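# Close the white door from inside until it latches

## Task

From inside the room, push the white door shut so that its latch catches and keeps it closed. Disturb nothing else, end holding nothing, and release the door and back away once it is shut. The robot must not fall or be left leaning, or the task fails. After the scene settles, during the final second before it is judged, neither arm (hands included) nor the lift may touch anything, and the base may touch only fixed things, nothing movable such as a part, box, cart, lid or drawer.

## Robot and tools

Robot: the LinearBot has an omnidirectional wheeled base and a column about 1.7 m tall. A carriage rides the column (lift_m) and carries two identical six-joint arms, left and right, each ending in a two-finger gripper. The arm bases sit about 0.57 m + lift_m above the floor, and carriage parts hang about 0.15 m lower. A hand reaches about 0.78 m from its shoulder but only about 0.38 m below its arm base. There are three cameras: carriage_camera (fixed, facing forward, tilted about 20 degrees down), left_wrist_camera and right_wrist_camera (each looking past its fingertips). Parked arm joints 1 to 6: 0, 0.05, 0.05, 1.45, 0, 0. With both parked the robot is about 0.85 m wide and 0.65 m long.

Frames: the base frame has its origin on the floor below the base centre, x forward, y left, z up, in metres. left_hand and right_hand are reported in this frame as the midpoint between the finger pads, with quat_wxyz giving orientation (hand z runs along the fingers, fingers open along hand y). base_odometry is in the odometry frame, which is the base frame where the scene began; it counts wheel rotation only, so slip shows up as travel, and heading is in rad, left positive, within -3.142 to 3.142. Hand readings tend to sit above the true hand, especially at long reach.

move: one action plus optional images. Arguments:
- base: an object with exactly one key, each a relative offset from where the base last reported itself, not a pose. translate_m (metres, forward positive, -2 to 2), strafe_m (metres, left positive, -2 to 2), rotate_rad (radians, counter-clockwise positive, -6.3 to 6.3).
- joints: one object for both arms together, keyed by joint name, each value an absolute target. lift_m 0 to 1 (m). For each arm (prefix left_ or right_): joint1_rad -2.617 to 3.054 (swing about vertical, 0 forward, positive left); joint2_rad 0 to 3.141 (shoulder: 0 upper arm back and level, 1.57 vertical, 3.14 forward and level); joint3_rad 0 to 3.141 (elbow: 0 folded, 3.14 straight); joint4_rad -1.57 to 1.57 (wrist pitch, positive lifts fingertips); joint5_rad -1.57 to 1.57 (wrist yaw, positive swings fingertips to the right, the opposite sense to joint 1); joint6_rad -2.094 to 2.094 (roll about the finger axis, positive clockwise viewed from the forearm); gripper_m 0 to 0.093 (gap between pads, m). Omitted joints may keep driving toward earlier targets.
- speeds: optional caps for this action only: translate_m and strafe_m 0.02 to 0.5 m/s, rotate_rad 0.05 to 1.57 rad/s, lift_m 0.08 to 0.25 m/s (top of each range is the default).
- min_time_s: optional, 0.1 to 8 s, the shortest duration for each arm and gripper motion; smoother, straighter paths.
- cameras: list of camera names or "all"; omitted or null gives all, [] gives none.
All motions in one call start together. Unknown keys make the call invalid; out-of-range values are refused, and a refusal or stop cancels the remaining move, wait and finished_scene calls in that reply.

wait: seconds (0 to 10) and optional cameras; the robot keeps its last command while the scene runs, then the state is returned. zoom_image: camera plus region [x0, y0, x1, y1] in pixels from the image's top-left, at most 504 by 504, on that camera's latest image. read_manual: section "licences" only; no motion. finished_scene: scene (the current scene number); ends it permanently, so only call it once the door is latched and the robot is clear and still.

Result lines: the move line reads done when every motion finished, otherwise the worst status. base_status and joint_status words: done (for the base, wheels turned the commanded amount even if slipping), off_target (stopped short, may still push), contact_stop or time_out (target dropped, holds in place), not_followed (arm targets withheld by a self-collision check, may be retried), limit_stop_at_motor_heat. on_its_own lists uncommanded actions; held at shows a target, not a reading. motor_effort gives percent of maximum with the action's peak in brackets; drive_wheels is the busiest wheel, sign meaningless. Joint torques are in N m, joints 1 to 3 wrap at ±28. Motor temperatures are listed per arm, joints then gripper; MOTOR HOT appears at 75 °C and an OVER-TEMPERATURE FAULT at 100 °C drops that arm for 30 to 60 s or more.

Cautions: the base stops on wheel overload but ignores the arms, so a drive can bend an arm against the door or frame; check joint_positions. Arms have no contact stop and keep pushing, which heats motors; park arms while thinking or driving. If the base is jammed against something, back off about 0.2 m along the way you came. Never let the arms strike or press on each other, including gripper against fingers. The robot can topple, most easily with the carriage high, arms extended or while pushing or pulling; only images reveal a lean. Avoid slamming the door, hard impacts and very forceful pushes. Thinking time lets the scene run on with the last command held. To finish: open the gripper well beyond its reading, withdraw the arm, drive away from the door, and leave arms and lift touching nothing.

Each tool is called after "Emit:" as name(argument=value, ...), one argument or row to a line, values as JSON.

## Session

Emit:
move(
)

Scene clock: 0.00 s.
Joint torques (N m): no reading
Motor temperatures (°C): left_arm=[30 32 35 29 27 30 27] | right_arm=[31 32 33 29 29 29 31]
base_odometry: x=+0.000 y=+0.000 heading=+0.000
base_status: not commanded
joint_positions: lift_m=+0.300 left_joint1_rad=-0.004 left_joint2_rad=+0.043 left_joint3_rad=+0.038 left_joint4_rad=+1.478 left_joint5_rad=-0.003 left_joint6_rad=-0.042 left_gripper_m=+0.09396 right_joint1_rad=-0.020 right_joint2_rad=+0.054 right_joint3_rad=+0.039 right_joint4_rad=+1.497 right_joint5_rad=+0.020 right_joint6_rad=+0.048 right_gripper_m=+0.09396
joint_status: not commanded
motor_effort: lift_m=+18 drive_wheels=+2
left_hand: x=+0.2409 y=+0.2976 z=+1.3090 quat_wxyz=(+0.999, -0.002, +0.049, -0.023) (m; base frame)
right_hand: x=+0.2394 y=-0.3011 z=+1.3095 quat_wxyz=(+0.999, +0.011, +0.044, +0.013) (m; base frame)
pictures: carriage_camera, left_wrist_camera, right_wrist_camera
Images, in order (width x height): carriage_camera 672x504, left_wrist_camera 672x504, right_wrist_camera 672x504.

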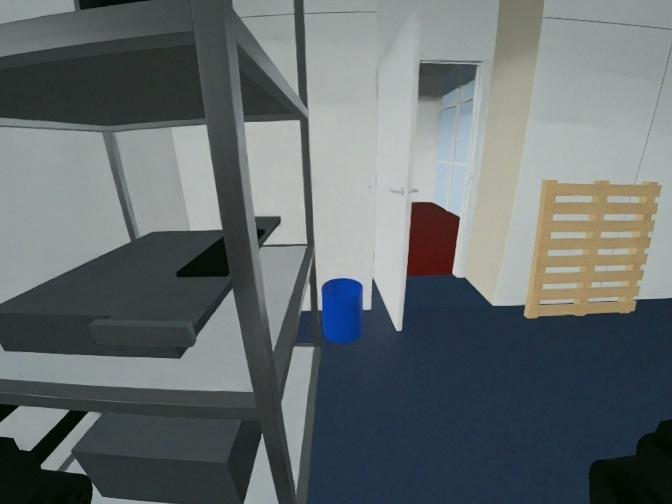

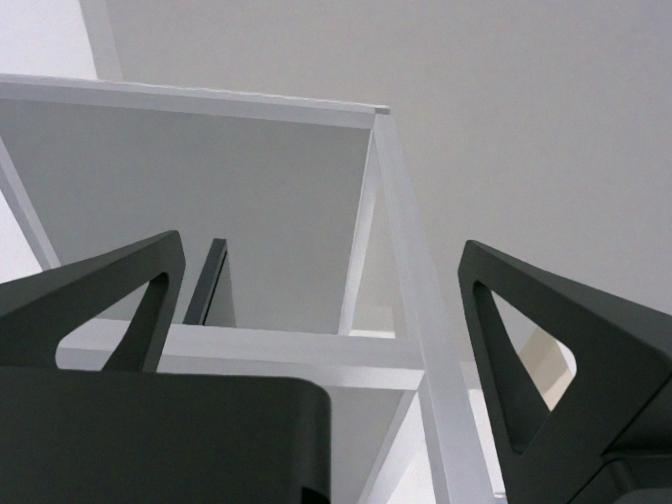

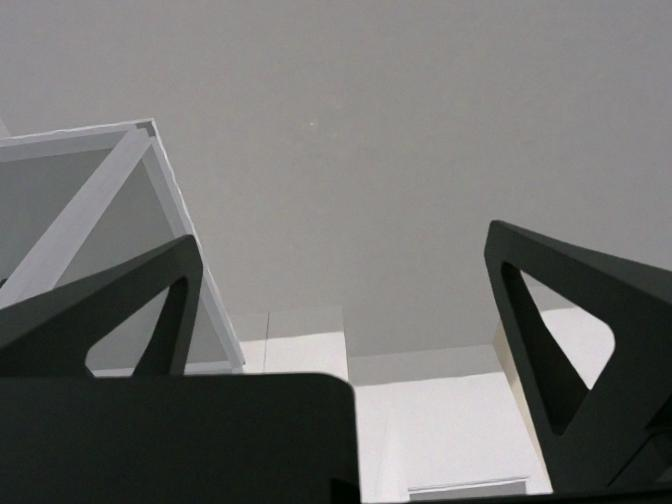

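Emit:
move(
  base={"strafe_m": -0.63},
  joints={"lift_m": 0.25},
  cameras=[],
)

Emit:
move(
  base={"translate_m": 0.7},
  cameras=["carriage_camera"],
)

Emit:
move(
  joints={"left_joint2_rad": 2.1, "left_joint3_rad": 2.1, "left_joint4_rad": 0, "left_joint5_rad": 0, "left_joint6_rad": 0, "left_gripper_m": 0},
  min_time_s=2,
)

Scene clock: 49.07 s.
Joint torques (N m): left_arm=[-0.2 4.04 5.56 -0.21 0.11 0.04] | right_arm=[-0.12 4.03 5.7 -0.29 -0.11 -0.05]
move: done
base_odometry: x=-0.001 y=-0.630 heading=-0.001
base_status: done
joint_positions: lift_m=+0.250 left_joint1_rad=-0.003 left_joint2_rad=+0.043 left_joint3_rad=+0.038 left_joint4_rad=+1.478 left_joint5_rad=-0.003 left_joint6_rad=-0.042 left_gripper_m=+0.09396 right_joint1_rad=-0.019 right_joint2_rad=+0.054 right_joint3_rad=+0.039 right_joint4_rad=+1.497 right_joint5_rad=+0.020 right_joint6_rad=+0.048 right_gripper_m=+0.09396
joint_status: all done
motor_effort: lift_m=+18(20) drive_wheels=+5(20)
left_hand: x=+0.2409 y=+0.2976 z=+1.2589 quat_wxyz=(+0.999, -0.002, +0.049, -0.022)
right_hand: x=+0.2394 y=-0.3010 z=+1.2594 quat_wxyz=(+0.999, +0.011, +0.044, +0.014)

Scene clock: 52.80 s.
Joint torques (N m): left_arm=[-0.23 4.1 5.67 -0.18 0.08 0.03] | right_arm=[-0.2 3.99 5.82 -0.28 -0.11 -0.03]
move: done
base_odometry: x=+0.699 y=-0.631 heading=-0.001
base_status: done
joint_positions: lift_m=+0.250 left_joint1_rad=-0.003 left_joint2_rad=+0.043 left_joint3_rad=+0.038 left_joint4_rad=+1.477 left_joint5_rad=-0.003 left_joint6_rad=-0.042 left_gripper_m=+0.09396 right_joint1_rad=-0.019 right_joint2_rad=+0.054 right_joint3_rad=+0.039 right_joint4_rad=+1.496 right_joint5_rad=+0.020 right_joint6_rad=+0.048 right_gripper_m=+0.09396
joint_status: not commanded
motor_effort: lift_m=+19(19) drive_wheels=+5(14)
left_hand: x=+0.2409 y=+0.2976 z=+1.2589 quat_wxyz=(+0.999, -0.002, +0.049, -0.022)
right_hand: x=+0.2396 y=-0.3010 z=+1.2594 quat_wxyz=(+0.999, +0.011, +0.045, +0.014)
Images, in order (width x height): carriage_camera 672x504.

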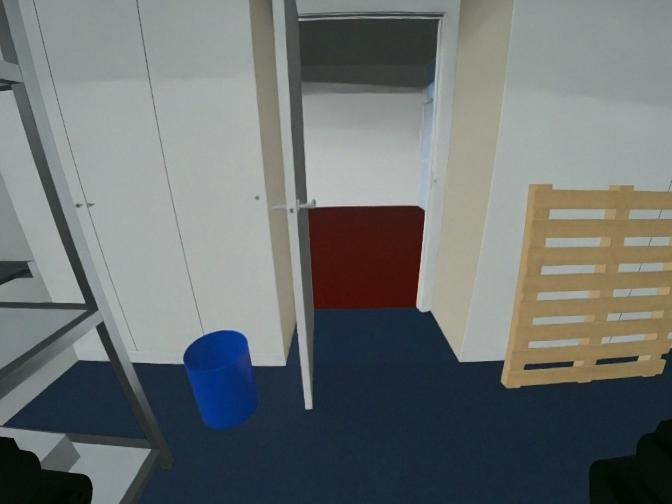

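Scene clock: 55.20 s.
Joint torques (N m): left_arm=[-0.17 -12.51 9.54 1.84 0.14 0.15] | right_arm=[-0.17 3.96 5.82 -0.3 -0.08 -0.05]
move: done
base_odometry: x=+0.699 y=-0.631 heading=-0.001
base_status: not commanded
joint_positions: lift_m=+0.250 left_joint1_rad=-0.003 left_joint2_rad=+2.093 left_joint3_rad=+2.072 left_joint4_rad=+0.013 left_joint5_rad=-0.003 left_joint6_rad=-0.012 left_gripper_m=+0.00065 right_joint1_rad=-0.019 right_joint2_rad=+0.054 right_joint3_rad=+0.039 right_joint4_rad=+1.496 right_joint5_rad=+0.020 right_joint6_rad=+0.048 right_gripper_m=+0.09396
joint_status: all done
motor_effort: lift_m=+18(19) drive_wheels=+0(5)
left_hand: x=+0.8590 y=+0.2955 z=+1.2257 quat_wxyz=(+0.704, -0.004, +0.710, -0.004)
right_hand: x=+0.2396 y=-0.3010 z=+1.2595 quat_wxyz=(+0.999, +0.011, +0.045, +0.014)
pictures: carriage_camera, left_wrist_camera, right_wrist_camera
Images, in order (width x height): carriage_camera 672x504, left_wrist_camera 672x504, right_wrist_camera 672x504.

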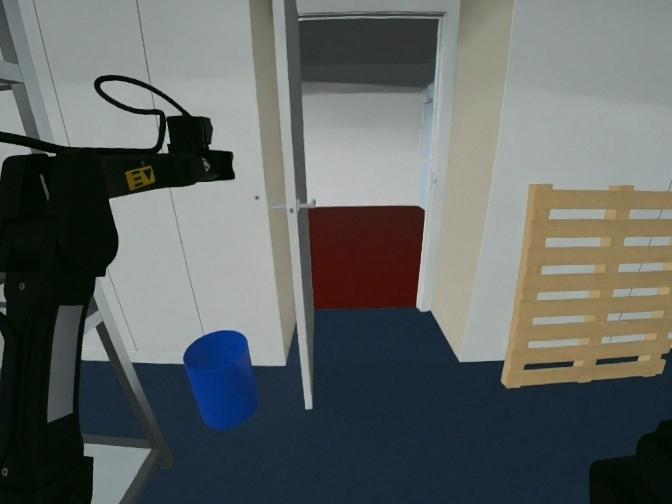

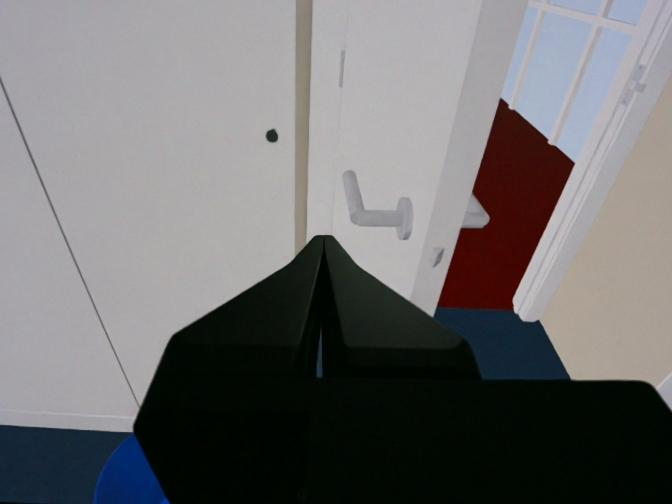

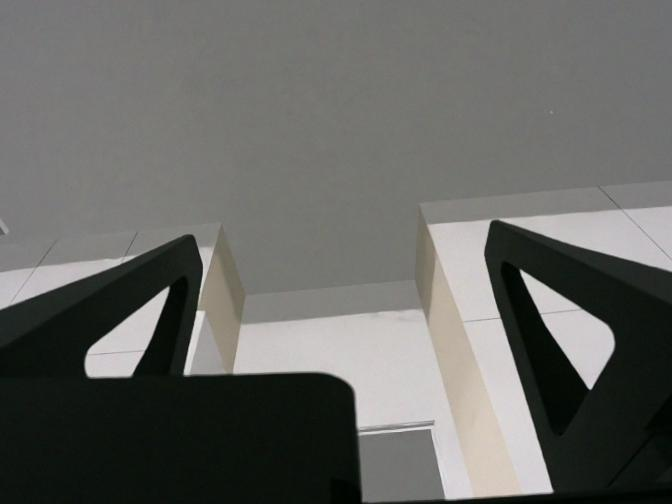

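Emit:
move(
  base={"translate_m": 0.5},
  speeds={"translate_m": 0.25},
  cameras=["carriage_camera","left_wrist_camera"],
)

Emit:
move(
  base={"strafe_m": -0.3},
  speeds={"strafe_m": 0.12},
  cameras=["carriage_camera","left_wrist_camera"],
)

Scene clock: 77.50 s.
Joint torques (N m): left_arm=[-0.09 -12.42 9.36 1.88 0.11 0.15] | right_arm=[-0.2 3.96 5.79 -0.29 -0.1 -0.04]
Motor temperatures (°C): left_arm=[30 38 41 33 27 30 27] | right_arm=[31 34 35 29 29 29 31]
move: done
base_odometry: x=+1.199 y=-0.632 heading=-0.001
base_status: done
joint_positions: lift_m=+0.250 left_joint1_rad=-0.003 left_joint2_rad=+2.093 left_joint3_rad=+2.073 left_joint4_rad=+0.005 left_joint5_rad=-0.003 left_joint6_rad=-0.011 left_gripper_m=+0.00064 right_joint1_rad=-0.019 right_joint2_rad=+0.054 right_joint3_rad=+0.039 right_joint4_rad=+1.496 right_joint5_rad=+0.020 right_joint6_rad=+0.048 right_gripper_m=+0.09396
joint_status: not commanded
motor_effort: lift_m=+18(18) drive_wheels=-2(14)
left_hand: x=+0.8589 y=+0.2955 z=+1.2242 quat_wxyz=(+0.702, -0.004, +0.712, -0.004)
right_hand: x=+0.2396 y=-0.3010 z=+1.2595 quat_wxyz=(+0.999, +0.011, +0.045, +0.014)
Images, in order (width x height): carriage_camera 672x504, left_wrist_camera 672x504.

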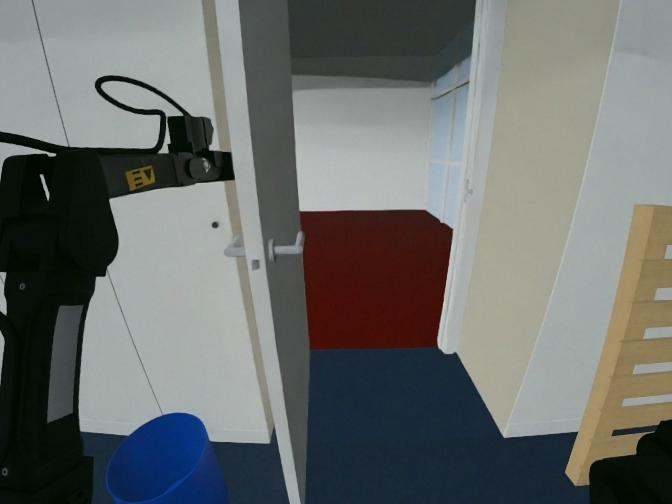

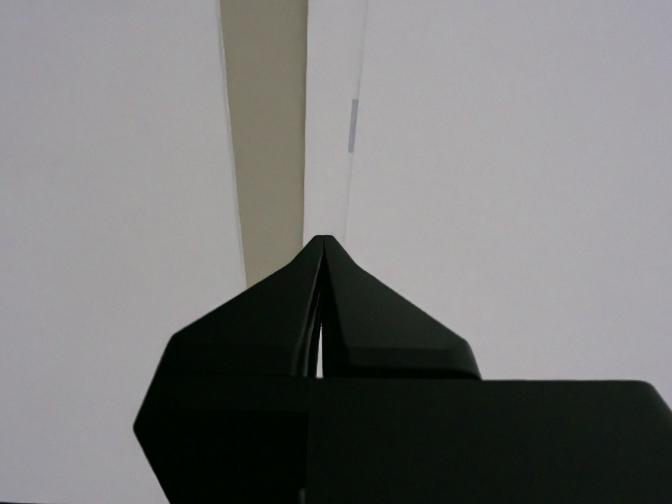

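Scene clock: 80.77 s.
Joint torques (N m): left_arm=[-0.14 -12.31 9.54 1.93 0.27 0.1] | right_arm=[-0.08 4 5.78 -0.3 -0.11 -0.06]
move: done
base_odometry: x=+1.199 y=-0.932 heading=-0.001
base_status: done
joint_positions: lift_m=+0.250 left_joint1_rad=-0.003 left_joint2_rad=+2.093 left_joint3_rad=+2.073 left_joint4_rad=+0.004 left_joint5_rad=-0.014 left_joint6_rad=-0.003 left_gripper_m=+0.00064 right_joint1_rad=-0.019 right_joint2_rad=+0.054 right_joint3_rad=+0.039 right_joint4_rad=+1.496 right_joint5_rad=+0.020 right_joint6_rad=+0.048 right_gripper_m=+0.09396
joint_status: not commanded
motor_effort: lift_m=+18(18) drive_wheels=+1(11)
left_hand: x=+0.8589 y=+0.2974 z=+1.2240 quat_wxyz=(+0.701, -0.005, +0.713, +0.003)
right_hand: x=+0.2396 y=-0.3010 z=+1.2595 quat_wxyz=(+0.999, +0.011, +0.045, +0.014)
Images, in order (width x height): carriage_camera 672x504, left_wrist_camera 672x504.

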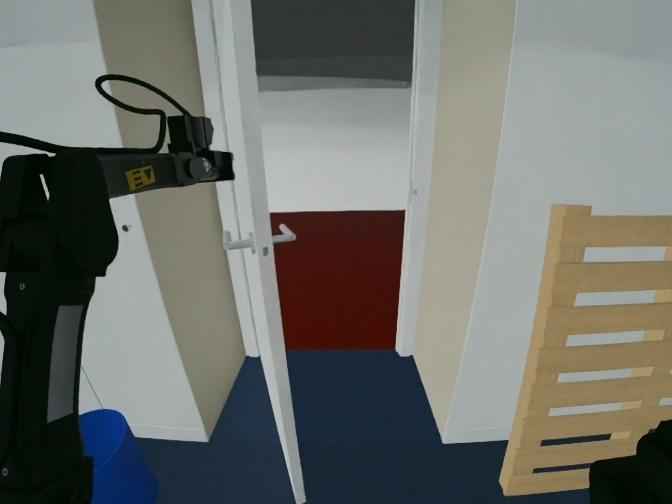

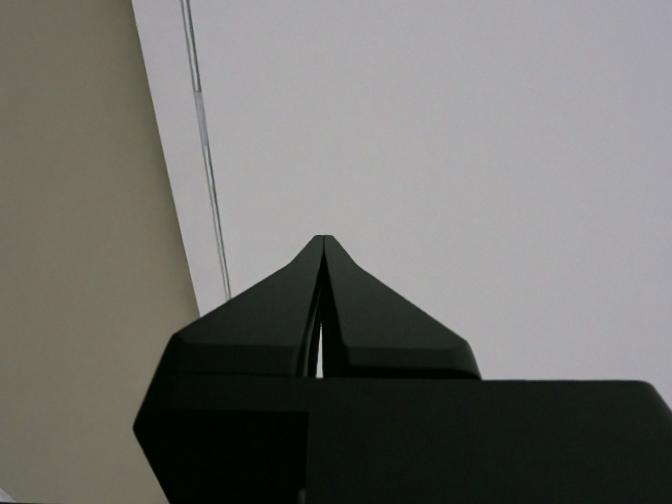

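Emit:
move(
  base={"translate_m": 0.15},
  speeds={"translate_m": 0.12},
  cameras=["carriage_camera"],
)

Emit:
move(
  base={"strafe_m": -0.18},
  speeds={"strafe_m": 0.12},
  cameras=["carriage_camera","left_wrist_camera"],
)

Scene clock: 91.67 s.
Joint torques (N m): left_arm=[-0.69 -12.49 9.32 1.95 0.26 0.11] | right_arm=[-0.18 3.96 5.83 -0.27 -0.11 -0.05]
move: done
base_odometry: x=+1.349 y=-0.932 heading=-0.002
base_status: done
joint_positions: lift_m=+0.250 left_joint1_rad=+0.003 left_joint2_rad=+2.093 left_joint3_rad=+2.074 left_joint4_rad=+0.003 left_joint5_rad=-0.014 left_joint6_rad=-0.003 left_gripper_m=+0.00064 right_joint1_rad=-0.019 right_joint2_rad=+0.054 right_joint3_rad=+0.039 right_joint4_rad=+1.496 right_joint5_rad=+0.020 right_joint6_rad=+0.048 right_gripper_m=+0.09396
joint_status: not commanded
motor_effort: lift_m=+18(18) drive_wheels=-2(10)
left_hand: x=+0.8589 y=+0.3014 z=+1.2241 quat_wxyz=(+0.701, -0.007, +0.713, +0.005)
right_hand: x=+0.2396 y=-0.3010 z=+1.2595 quat_wxyz=(+0.999, +0.011, +0.045, +0.014)
Images, in order (width x height): carriage_camera 672x504.

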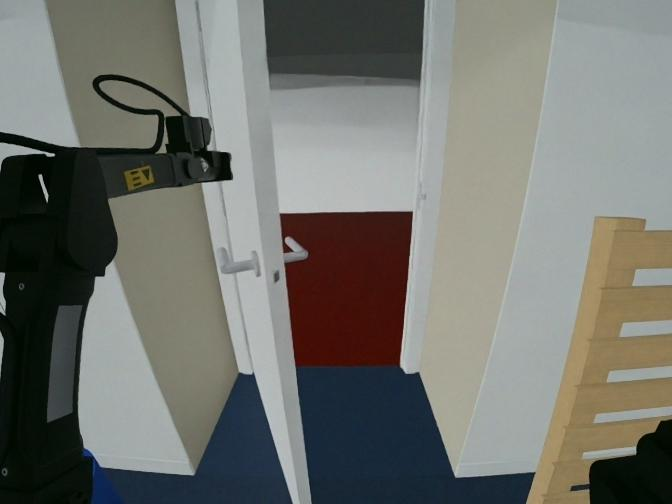

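Scene clock: 94.03 s.
Joint torques (N m): left_arm=[-0.16 -12.3 9.31 1.95 0.28 0.04] | right_arm=[-0.05 4 5.79 -0.27 -0.1 -0.05]
move: done
base_odometry: x=+1.349 y=-1.112 heading=-0.001
base_status: done
joint_positions: lift_m=+0.250 left_joint1_rad=-0.003 left_joint2_rad=+2.093 left_joint3_rad=+2.074 left_joint4_rad=+0.002 left_joint5_rad=-0.014 left_joint6_rad=-0.003 left_gripper_m=+0.00064 right_joint1_rad=-0.019 right_joint2_rad=+0.054 right_joint3_rad=+0.039 right_joint4_rad=+1.496 right_joint5_rad=+0.020 right_joint6_rad=+0.048 right_gripper_m=+0.09396
joint_status: not commanded
motor_effort: lift_m=+18(18) drive_wheels=-1(13)
left_hand: x=+0.8589 y=+0.2974 z=+1.2239 quat_wxyz=(+0.701, -0.005, +0.713, +0.003)
right_hand: x=+0.2396 y=-0.3010 z=+1.2595 quat_wxyz=(+0.999, +0.011, +0.045, +0.014)
Images, in order (width x height): carriage_camera 672x504, left_wrist_camera 672x504.

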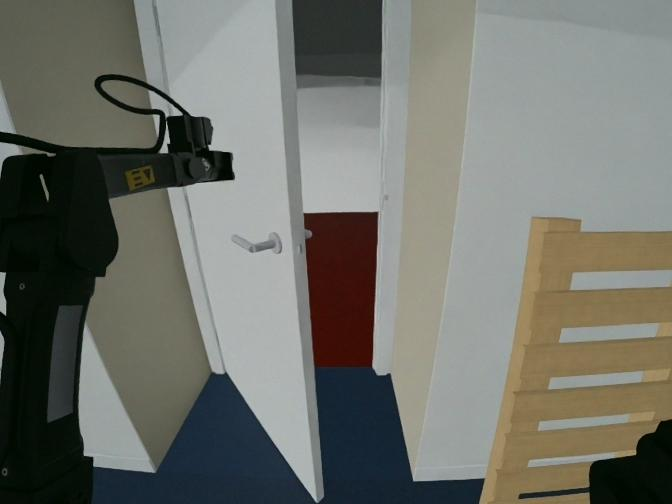

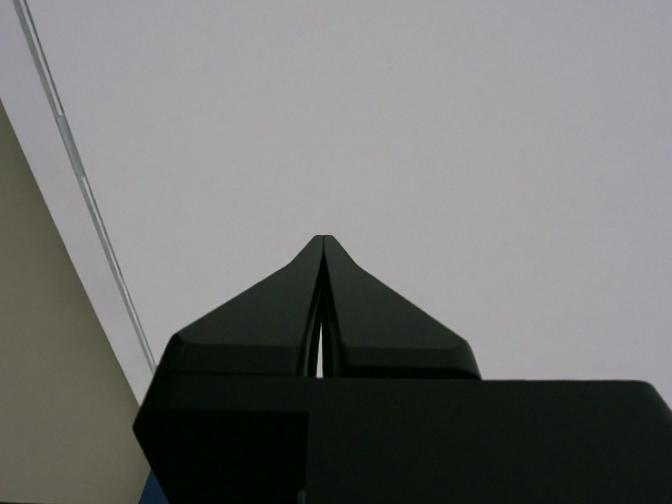

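Emit:
move(
  base={"translate_m": 0.15},
  speeds={"translate_m": 0.12},
  cameras=[],
)

Emit:
move(
  base={"strafe_m": -0.18},
  speeds={"strafe_m": 0.12},
  cameras=["carriage_camera","left_wrist_camera"],
)

Scene clock: 100.30 s.
Joint torques (N m): left_arm=[-0.51 -12.37 9.28 1.98 0.24 0.09] | right_arm=[-0.21 3.88 5.79 -0.29 -0.09 -0.03]
move: done
base_odometry: x=+1.499 y=-1.113 heading=-0.002
base_status: done
joint_positions: lift_m=+0.250 left_joint1_rad=+0.002 left_joint2_rad=+2.093 left_joint3_rad=+2.075 left_joint4_rad=+0.001 left_joint5_rad=-0.014 left_joint6_rad=-0.003 left_gripper_m=+0.00064 right_joint1_rad=-0.019 right_joint2_rad=+0.054 right_joint3_rad=+0.039 right_joint4_rad=+1.496 right_joint5_rad=+0.020 right_joint6_rad=+0.048 right_gripper_m=+0.09396
joint_status: not commanded
motor_effort: lift_m=+18(18) drive_wheels=-1(11)
left_hand: x=+0.8588 y=+0.3010 z=+1.2243 quat_wxyz=(+0.701, -0.007, +0.713, +0.005)
right_hand: x=+0.2396 y=-0.3010 z=+1.2595 quat_wxyz=(+0.999, +0.011, +0.045, +0.014)

Scene clock: 102.57 s.
Joint torques (N m): left_arm=[-0.43 -12.46 9.26 1.96 0.26 0.08] | right_arm=[-0.42 3.99 5.81 -0.3 -0.11 -0.05]
move: done
base_odometry: x=+1.499 y=-1.293 heading=-0.002
base_status: done
joint_positions: lift_m=+0.250 left_joint1_rad=-0.001 left_joint2_rad=+2.093 left_joint3_rad=+2.075 left_joint4_rad=+0.001 left_joint5_rad=-0.014 left_joint6_rad=-0.003 left_gripper_m=+0.00064 right_joint1_rad=-0.019 right_joint2_rad=+0.054 right_joint3_rad=+0.039 right_joint4_rad=+1.496 right_joint5_rad=+0.020 right_joint6_rad=+0.048 right_gripper_m=+0.09396
joint_status: not commanded
motor_effort: lift_m=+18(18) drive_wheels=+0(11)
left_hand: x=+0.8588 y=+0.2987 z=+1.2241 quat_wxyz=(+0.701, -0.006, +0.713, +0.003)
right_hand: x=+0.2396 y=-0.3010 z=+1.2595 quat_wxyz=(+0.999, +0.011, +0.045, +0.014)
Images, in order (width x height): carriage_camera 672x504, left_wrist_camera 672x504.

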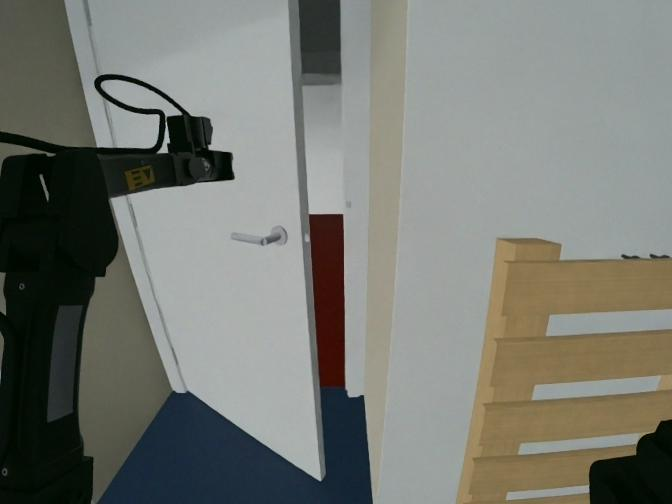

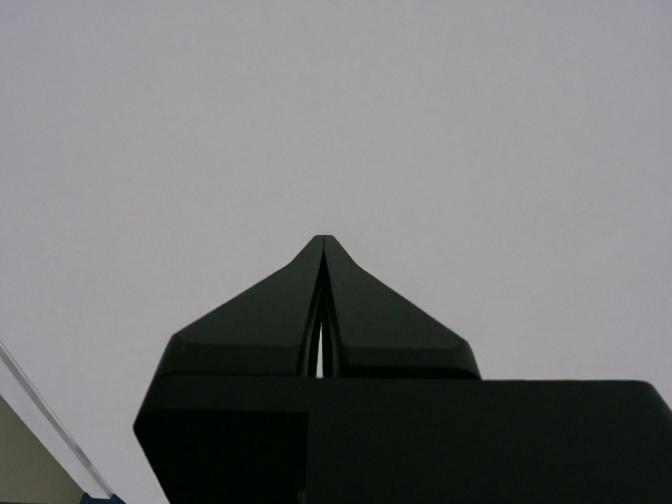

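Emit:
move(
  base={"translate_m": -0.25},
  cameras=[],
)

Emit:
move(
  base={"strafe_m": 0.41},
  joints={"left_joint1_rad": 0, "left_joint2_rad": 0.05, "left_joint3_rad": 0.05, "left_joint4_rad": 1.45, "right_joint1_rad": 0, "right_joint2_rad": 2.1, "right_joint3_rad": 2.1, "right_joint4_rad": 0, "right_joint5_rad": 0, "right_joint6_rad": 0, "right_gripper_m": 0},
  min_time_s=2,
  cameras=["carriage_camera","right_wrist_camera"],
)

Scene clock: 121.87 s.
Joint torques (N m): left_arm=[-0.16 -12.6 8.99 1.95 0.25 0.06] | right_arm=[-0.17 4.04 5.87 -0.32 -0.09 -0.05]
Motor temperatures (°C): left_arm=[30 43 48 38 28 30 28] | right_arm=[31 34 36 29 29 29 31]
move: done
base_odometry: x=+1.249 y=-1.292 heading=-0.002
base_status: done
joint_positions: lift_m=+0.250 left_joint1_rad=-0.001 left_joint2_rad=+2.094 left_joint3_rad=+2.077 left_joint4_rad=+0.000 left_joint5_rad=-0.014 left_joint6_rad=-0.003 left_gripper_m=+0.00064 right_joint1_rad=-0.019 right_joint2_rad=+0.054 right_joint3_rad=+0.039 right_joint4_rad=+1.497 right_joint5_rad=+0.020 right_joint6_rad=+0.048 right_gripper_m=+0.09396
joint_status: not commanded
motor_effort: lift_m=+18(18) drive_wheels=+0(11)
left_hand: x=+0.8589 y=+0.2987 z=+1.2243 quat_wxyz=(+0.701, -0.006, +0.713, +0.003)
right_hand: x=+0.2394 y=-0.3010 z=+1.2595 quat_wxyz=(+0.999, +0.011, +0.045, +0.014)

Scene clock: 124.73 s.
Joint torques (N m): left_arm=[0.2 3.08 4.63 0.04 0.24 0.05] | right_arm=[0.28 -11.63 10.4 2.19 -0.17 -0.16]
move: done
base_odometry: x=+1.250 y=-0.882 heading=-0.001
base_status: done
joint_positions: lift_m=+0.250 left_joint1_rad=-0.004 left_joint2_rad=+0.057 left_joint3_rad=+0.057 left_joint4_rad=+1.435 left_joint5_rad=-0.009 left_joint6_rad=-0.003 left_gripper_m=+0.00064 right_joint1_rad=-0.005 right_joint2_rad=+2.092 right_joint3_rad=+2.072 right_joint4_rad=+0.009 right_joint5_rad=+0.011 right_joint6_rad=+0.008 right_gripper_m=+0.00010
joint_status: all done
motor_effort: lift_m=+17(18) drive_wheels=-1(15)
left_hand: x=+0.2500 y=+0.2986 z=+1.2630 quat_wxyz=(+0.998, -0.005, +0.068, -0.004)
right_hand: x=+0.8585 y=-0.3024 z=+1.2258 quat_wxyz=(+0.703, +0.009, +0.711, -0.003)
Images, in order (width x height): carriage_camera 672x504, right_wrist_camera 672x504.

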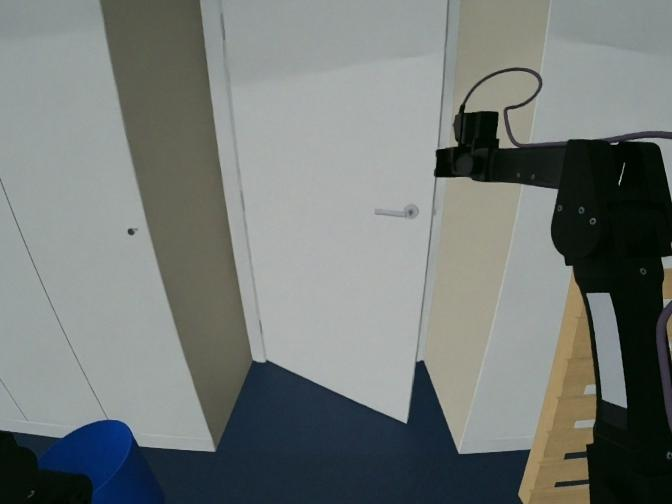

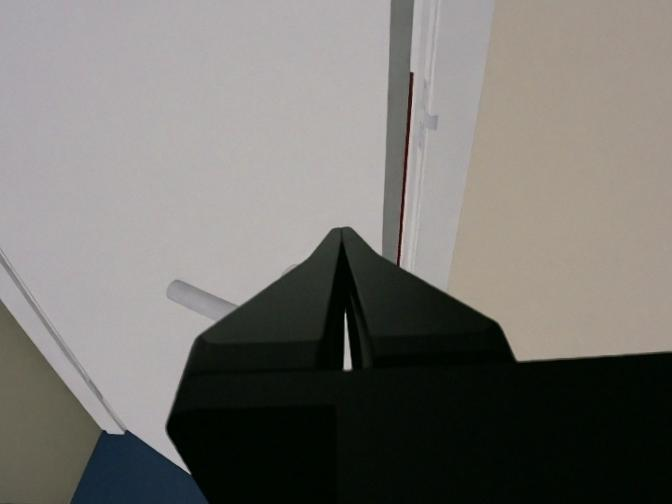

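Emit:
move(
  base={"strafe_m": 0.05},
  cameras=[],
)

Emit:
move(
  base={"translate_m": 0.5},
  speeds={"translate_m": 0.12},
  cameras=["carriage_camera","right_wrist_camera"],
)

Scene clock: 132.57 s.
Joint torques (N m): left_arm=[0.12 3.12 4.59 0.03 0.22 0.08] | right_arm=[0.14 -11.63 10.43 2.18 -0.16 -0.14]
move: done
base_odometry: x=+1.250 y=-0.832 heading=-0.001
base_status: done
joint_positions: lift_m=+0.250 left_joint1_rad=-0.004 left_joint2_rad=+0.057 left_joint3_rad=+0.057 left_joint4_rad=+1.436 left_joint5_rad=-0.009 left_joint6_rad=-0.003 left_gripper_m=+0.00064 right_joint1_rad=-0.001 right_joint2_rad=+2.092 right_joint3_rad=+2.072 right_joint4_rad=+0.007 right_joint5_rad=+0.009 right_joint6_rad=+0.008 right_gripper_m=+0.00009
joint_status: not commanded
motor_effort: lift_m=+18(18) drive_wheels=-2(11)
left_hand: x=+0.2497 y=+0.2986 z=+1.2630 quat_wxyz=(+0.998, -0.005, +0.067, -0.003)
right_hand: x=+0.8586 y=-0.2991 z=+1.2252 quat_wxyz=(+0.703, +0.006, +0.712, -0.001)

Scene clock: 137.50 s.
Joint torques (N m): left_arm=[0.13 3.07 4.62 -0.02 0.2 0.08] | right_arm=[-0.9 -11.6 9.95 2.27 0.04 -0.14]
Motor temperatures (°C): left_arm=[30 41 44 35 28 30 28] | right_arm=[31 40 38 32 29 29 31]
move: done
base_odometry: x=+1.750 y=-0.833 heading=-0.001
base_status: done
joint_positions: lift_m=+0.250 left_joint1_rad=-0.004 left_joint2_rad=+0.057 left_joint3_rad=+0.057 left_joint4_rad=+1.441 left_joint5_rad=-0.009 left_joint6_rad=-0.003 left_gripper_m=+0.00064 right_joint1_rad=+0.007 right_joint2_rad=+2.092 right_joint3_rad=+2.076 right_joint4_rad=+0.001 right_joint5_rad=-0.013 right_joint6_rad=+0.007 right_gripper_m=+0.00009
joint_status: not commanded
motor_effort: lift_m=+18(18) drive_wheels=-2(12)
left_hand: x=+0.2484 y=+0.2986 z=+1.2632 quat_wxyz=(+0.998, -0.005, +0.065, -0.003)
right_hand: x=+0.8583 y=-0.2901 z=+1.2255 quat_wxyz=(+0.702, -0.005, +0.712, +0.010)
Images, in order (width x height): carriage_camera 672x504, right_wrist_camera 672x504.

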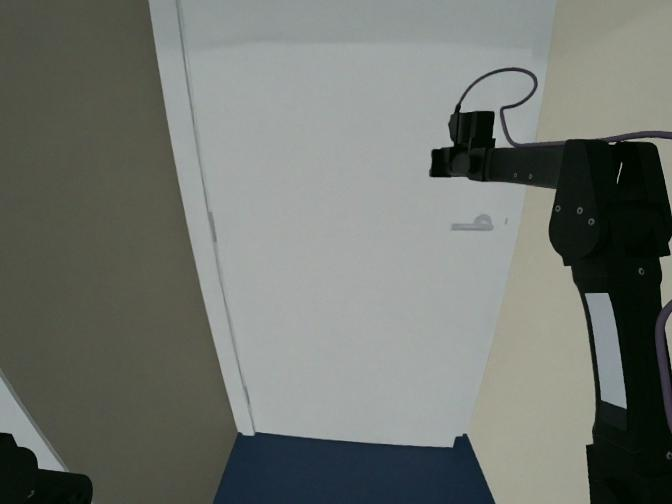

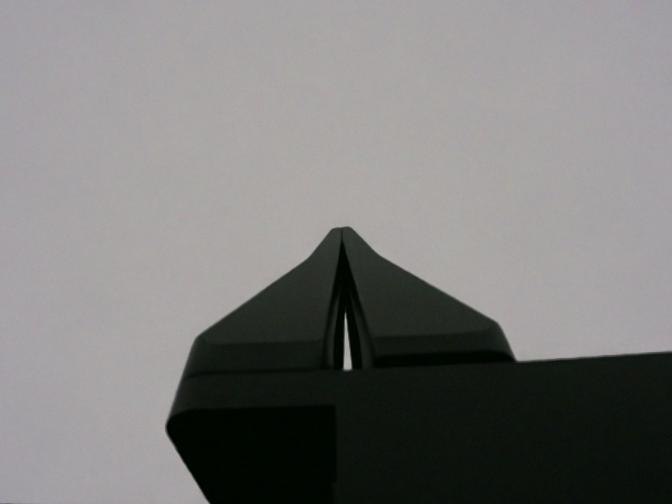

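Emit:
move(
  base={"translate_m": 0.15},
  speeds={"translate_m": 0.08},
  cameras=["carriage_camera"],
)

Scene clock: 147.20 s.
Joint torques (N m): left_arm=[0.06 3.1 4.81 -0.09 0.21 0.1] | right_arm=[-0.85 5.42 8.23 7.27 0.01 -0.13]
move: done
base_odometry: x=+1.899 y=-0.833 heading=-0.001
base_status: done
joint_positions: lift_m=+0.250 left_joint1_rad=-0.004 left_joint2_rad=+0.057 left_joint3_rad=+0.056 left_joint4_rad=+1.446 left_joint5_rad=-0.009 left_joint6_rad=-0.003 left_gripper_m=+0.00064 right_joint1_rad=+0.007 right_joint2_rad=+1.920 right_joint3_rad=+2.090 right_joint4_rad=-0.449 right_joint5_rad=-0.009 right_joint6_rad=+0.007 right_gripper_m=+0.00009
joint_status: not commanded
motor_effort: lift_m=+18(19) drive_wheels=+13(16)
left_hand: x=+0.2476 y=+0.2986 z=+1.2629 quat_wxyz=(+0.998, -0.005, +0.063, -0.003)
right_hand: x=+0.7931 y=-0.2912 z=+1.2250 quat_wxyz=(+0.602, -0.003, +0.799, +0.008)
Images, in order (width x height): carriage_camera 672x504.

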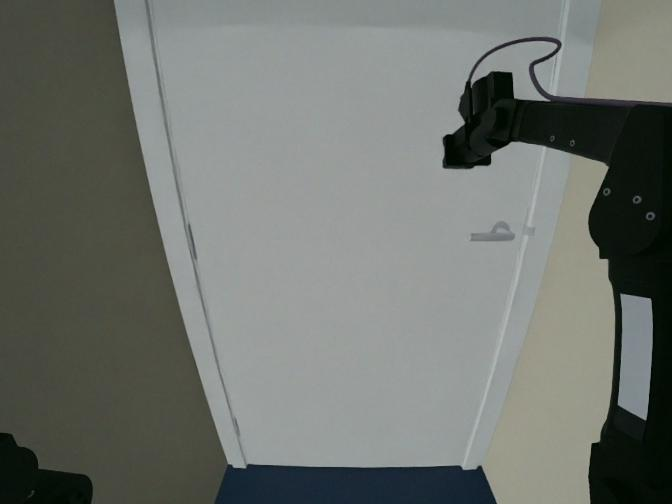

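Emit:
zoom_image(
  camera="carriage_camera",
  region=[440, 180, 580, 300],
)

Scaled by 3.600 (camera's finer frame: 960x720).

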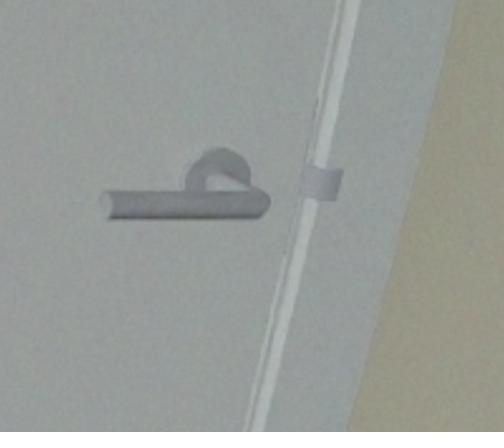

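Emit:
move(
  base={"translate_m": -0.15},
  speeds={"translate_m": 0.1},
  cameras=["carriage_camera","right_wrist_camera"],
)

Emit:
zoom_image(
  camera="carriage_camera",
  region=[430, 160, 570, 280],
)

Scene clock: 166.17 s.
Joint torques (N m): left_arm=[0.17 3.15 4.66 -0.11 0.24 0.06] | right_arm=[-0.9 -11.9 8.69 2.38 0.02 -0.13]
Motor temperatures (°C): left_arm=[30 37 42 33 28 30 28] | right_arm=[31 40 40 65 29 29 31]
move: done
base_odometry: x=+1.749 y=-0.832 heading=-0.001
base_status: done
joint_positions: lift_m=+0.250 left_joint1_rad=-0.004 left_joint2_rad=+0.057 left_joint3_rad=+0.056 left_joint4_rad=+1.446 left_joint5_rad=-0.009 left_joint6_rad=-0.003 left_gripper_m=+0.00064 right_joint1_rad=+0.007 right_joint2_rad=+2.095 right_joint3_rad=+2.090 right_joint4_rad=-0.007 right_joint5_rad=-0.010 right_joint6_rad=+0.007 right_gripper_m=+0.00009
joint_status: not commanded
motor_effort: lift_m=+18(19) drive_wheels=+6(8)
left_hand: x=+0.2477 y=+0.2986 z=+1.2628 quat_wxyz=(+0.998, -0.005, +0.063, -0.003)
right_hand: x=+0.8584 y=-0.2906 z=+1.2283 quat_wxyz=(+0.703, -0.004, +0.712, +0.009)
Images, in order (width x height): carriage_camera 672x504, right_wrist_camera 672x504.

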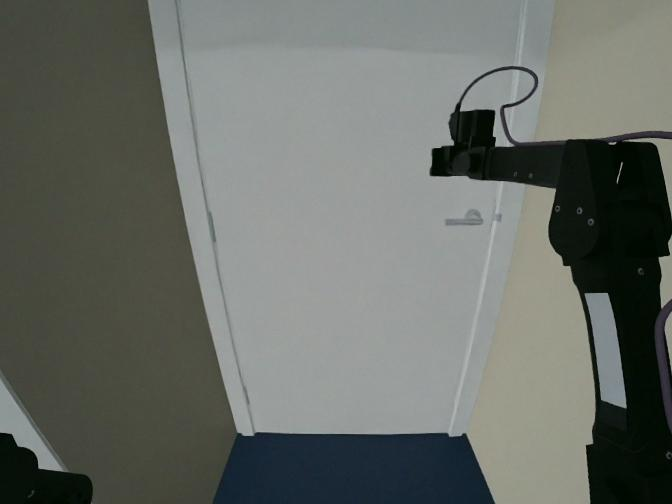

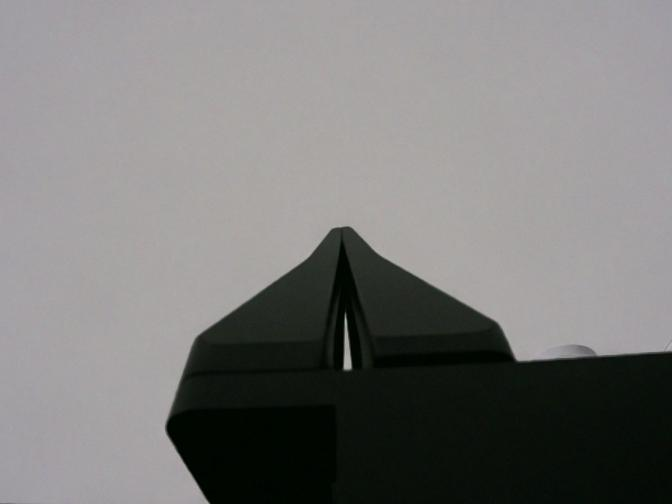

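Scaled by 3.600 (camera's finer frame: 960x720).

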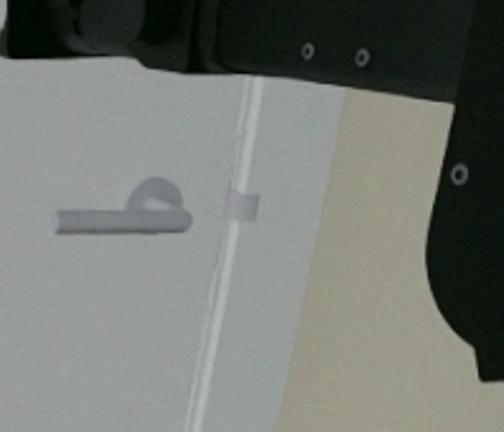

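Emit:
move(
  base={"strafe_m": -0.08},
  joints={"right_joint4_rad": 0.12},
  cameras=[],
)

Emit:
move(
  base={"translate_m": 0.13},
  speeds={"translate_m": 0.1},
  cameras=["carriage_camera"],
)

Emit:
move(
  base={"translate_m": -0.4},
  speeds={"translate_m": 0.2},
  cameras=["carriage_camera","right_wrist_camera"],
)

Emit:
zoom_image(
  camera="right_wrist_camera",
  region=[250, 0, 650, 300],
)

Scene clock: 176.77 s.
Joint torques (N m): left_arm=[0.08 3.08 4.72 -0.05 0.18 0.08] | right_arm=[-0.34 -11.9 8.66 2.36 0.02 -0.13]
Motor temperatures (°C): left_arm=[30 36 42 33 28 30 28] | right_arm=[31 42 41 57 29 29 31]
move: done
base_odometry: x=+1.749 y=-0.912 heading=-0.001
base_status: done
joint_positions: lift_m=+0.250 left_joint1_rad=-0.003 left_joint2_rad=+0.057 left_joint3_rad=+0.056 left_joint4_rad=+1.446 left_joint5_rad=-0.009 left_joint6_rad=-0.003 left_gripper_m=+0.00064 right_joint1_rad=+0.001 right_joint2_rad=+2.095 right_joint3_rad=+2.090 right_joint4_rad=+0.108 right_joint5_rad=-0.009 right_joint6_rad=+0.007 right_gripper_m=+0.00009
joint_status: all done
motor_effort: lift_m=+18(19) drive_wheels=+6(9)
left_hand: x=+0.2477 y=+0.2986 z=+1.2628 quat_wxyz=(+0.998, -0.004, +0.063, -0.003)
right_hand: x=+0.8572 y=-0.2950 z=+1.2566 quat_wxyz=(+0.742, -0.001, +0.670, +0.006)

Scene clock: 178.77 s.
Joint torques (N m): left_arm=[0.12 3.17 4.85 -0.05 0.2 0.08] | right_arm=[-0.27 2.89 8.4 5.67 0.04 -0.12]
Motor temperatures (°C): left_arm=[30 36 42 33 28 30 28] | right_arm=[31 42 41 58 29 29 31]
move: done
base_odometry: x=+1.879 y=-0.913 heading=-0.001
base_status: done
joint_positions: lift_m=+0.250 left_joint1_rad=-0.003 left_joint2_rad=+0.056 left_joint3_rad=+0.055 left_joint4_rad=+1.448 left_joint5_rad=-0.009 left_joint6_rad=-0.003 left_gripper_m=+0.00064 right_joint1_rad=+0.001 right_joint2_rad=+1.944 right_joint3_rad=+2.089 right_joint4_rad=-0.190 right_joint5_rad=-0.012 right_joint6_rad=+0.007 right_gripper_m=+0.00009
joint_status: not commanded
motor_effort: lift_m=+18(19) drive_wheels=+10(17)
left_hand: x=+0.2471 y=+0.2986 z=+1.2626 quat_wxyz=(+0.998, -0.004, +0.062, -0.003)
right_hand: x=+0.8108 y=-0.2945 z=+1.2735 quat_wxyz=(+0.691, -0.002, +0.723, +0.007)
Images, in order (width x height): carriage_camera 672x504.

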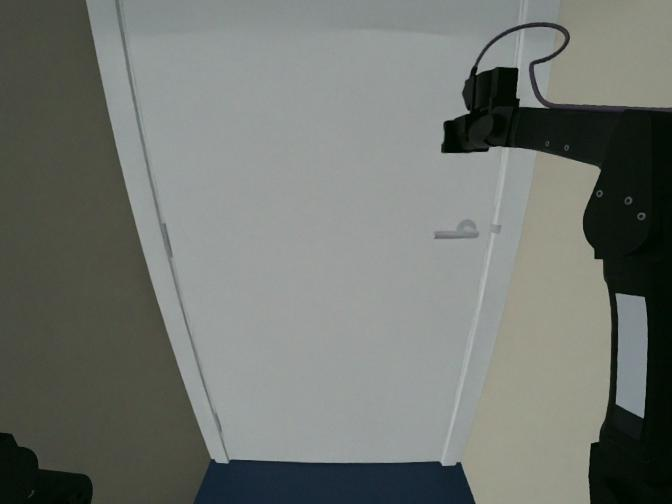

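Scene clock: 181.97 s.
Joint torques (N m): left_arm=[0.02 3.15 4.83 -0.11 0.19 0.07] | right_arm=[-0.25 -12.88 8.59 2.32 0.03 -0.12]
Motor temperatures (°C): left_arm=[30 36 42 33 28 30 28] | right_arm=[31 42 41 57 29 29 31]
move: done
base_odometry: x=+1.479 y=-0.912 heading=-0.001
base_status: done
joint_positions: lift_m=+0.250 left_joint1_rad=-0.003 left_joint2_rad=+0.056 left_joint3_rad=+0.055 left_joint4_rad=+1.448 left_joint5_rad=-0.008 left_joint6_rad=-0.003 left_gripper_m=+0.00064 right_joint1_rad=+0.001 right_joint2_rad=+2.107 right_joint3_rad=+2.090 right_joint4_rad=+0.113 right_joint5_rad=-0.011 right_joint6_rad=+0.007 right_gripper_m=+0.00009
joint_status: not commanded
motor_effort: lift_m=+19(19) drive_wheels=+3(14)
left_hand: x=+0.2471 y=+0.2985 z=+1.2626 quat_wxyz=(+0.998, -0.004, +0.062, -0.003)
right_hand: x=+0.8608 y=-0.2946 z=+1.2501 quat_wxyz=(+0.740, -0.002, +0.673, +0.007)
Images, in order (width x height): carriage_camera 672x504, right_wrist_camera 672x504.

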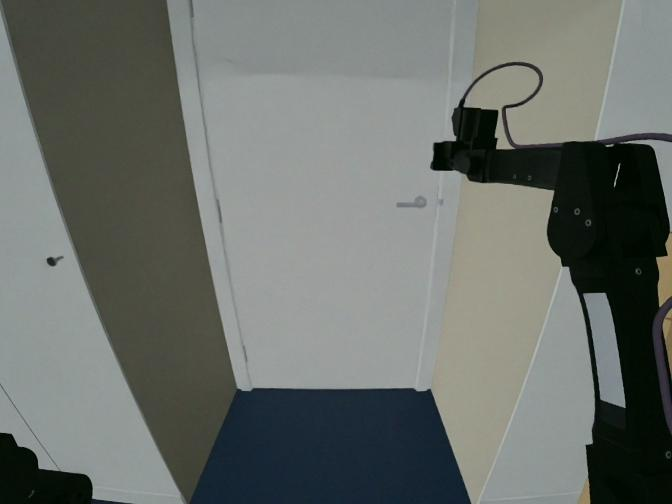

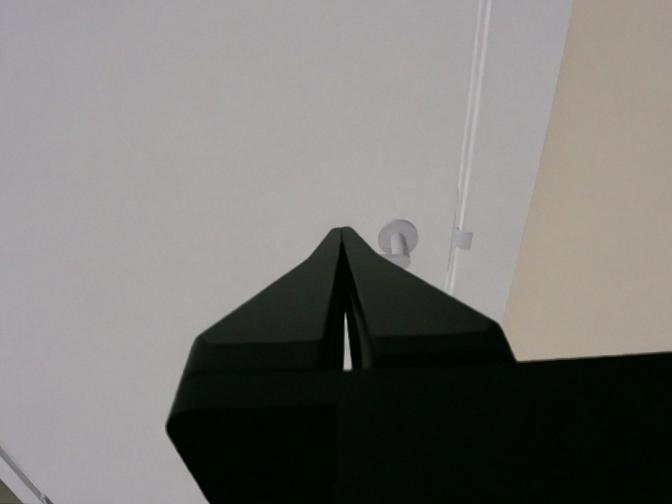

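Scaled by 1.260 (camera's finer frame: 960x720).

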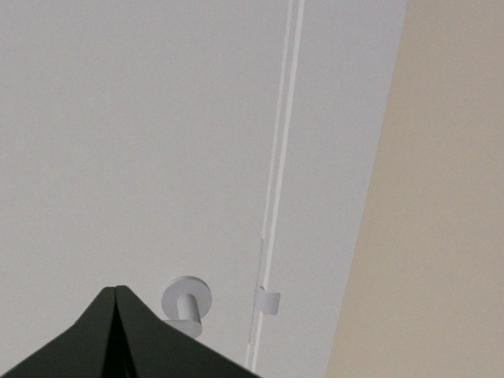

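Emit:
finished_scene(
  scene=2,
)

The scene is finished: the task was done.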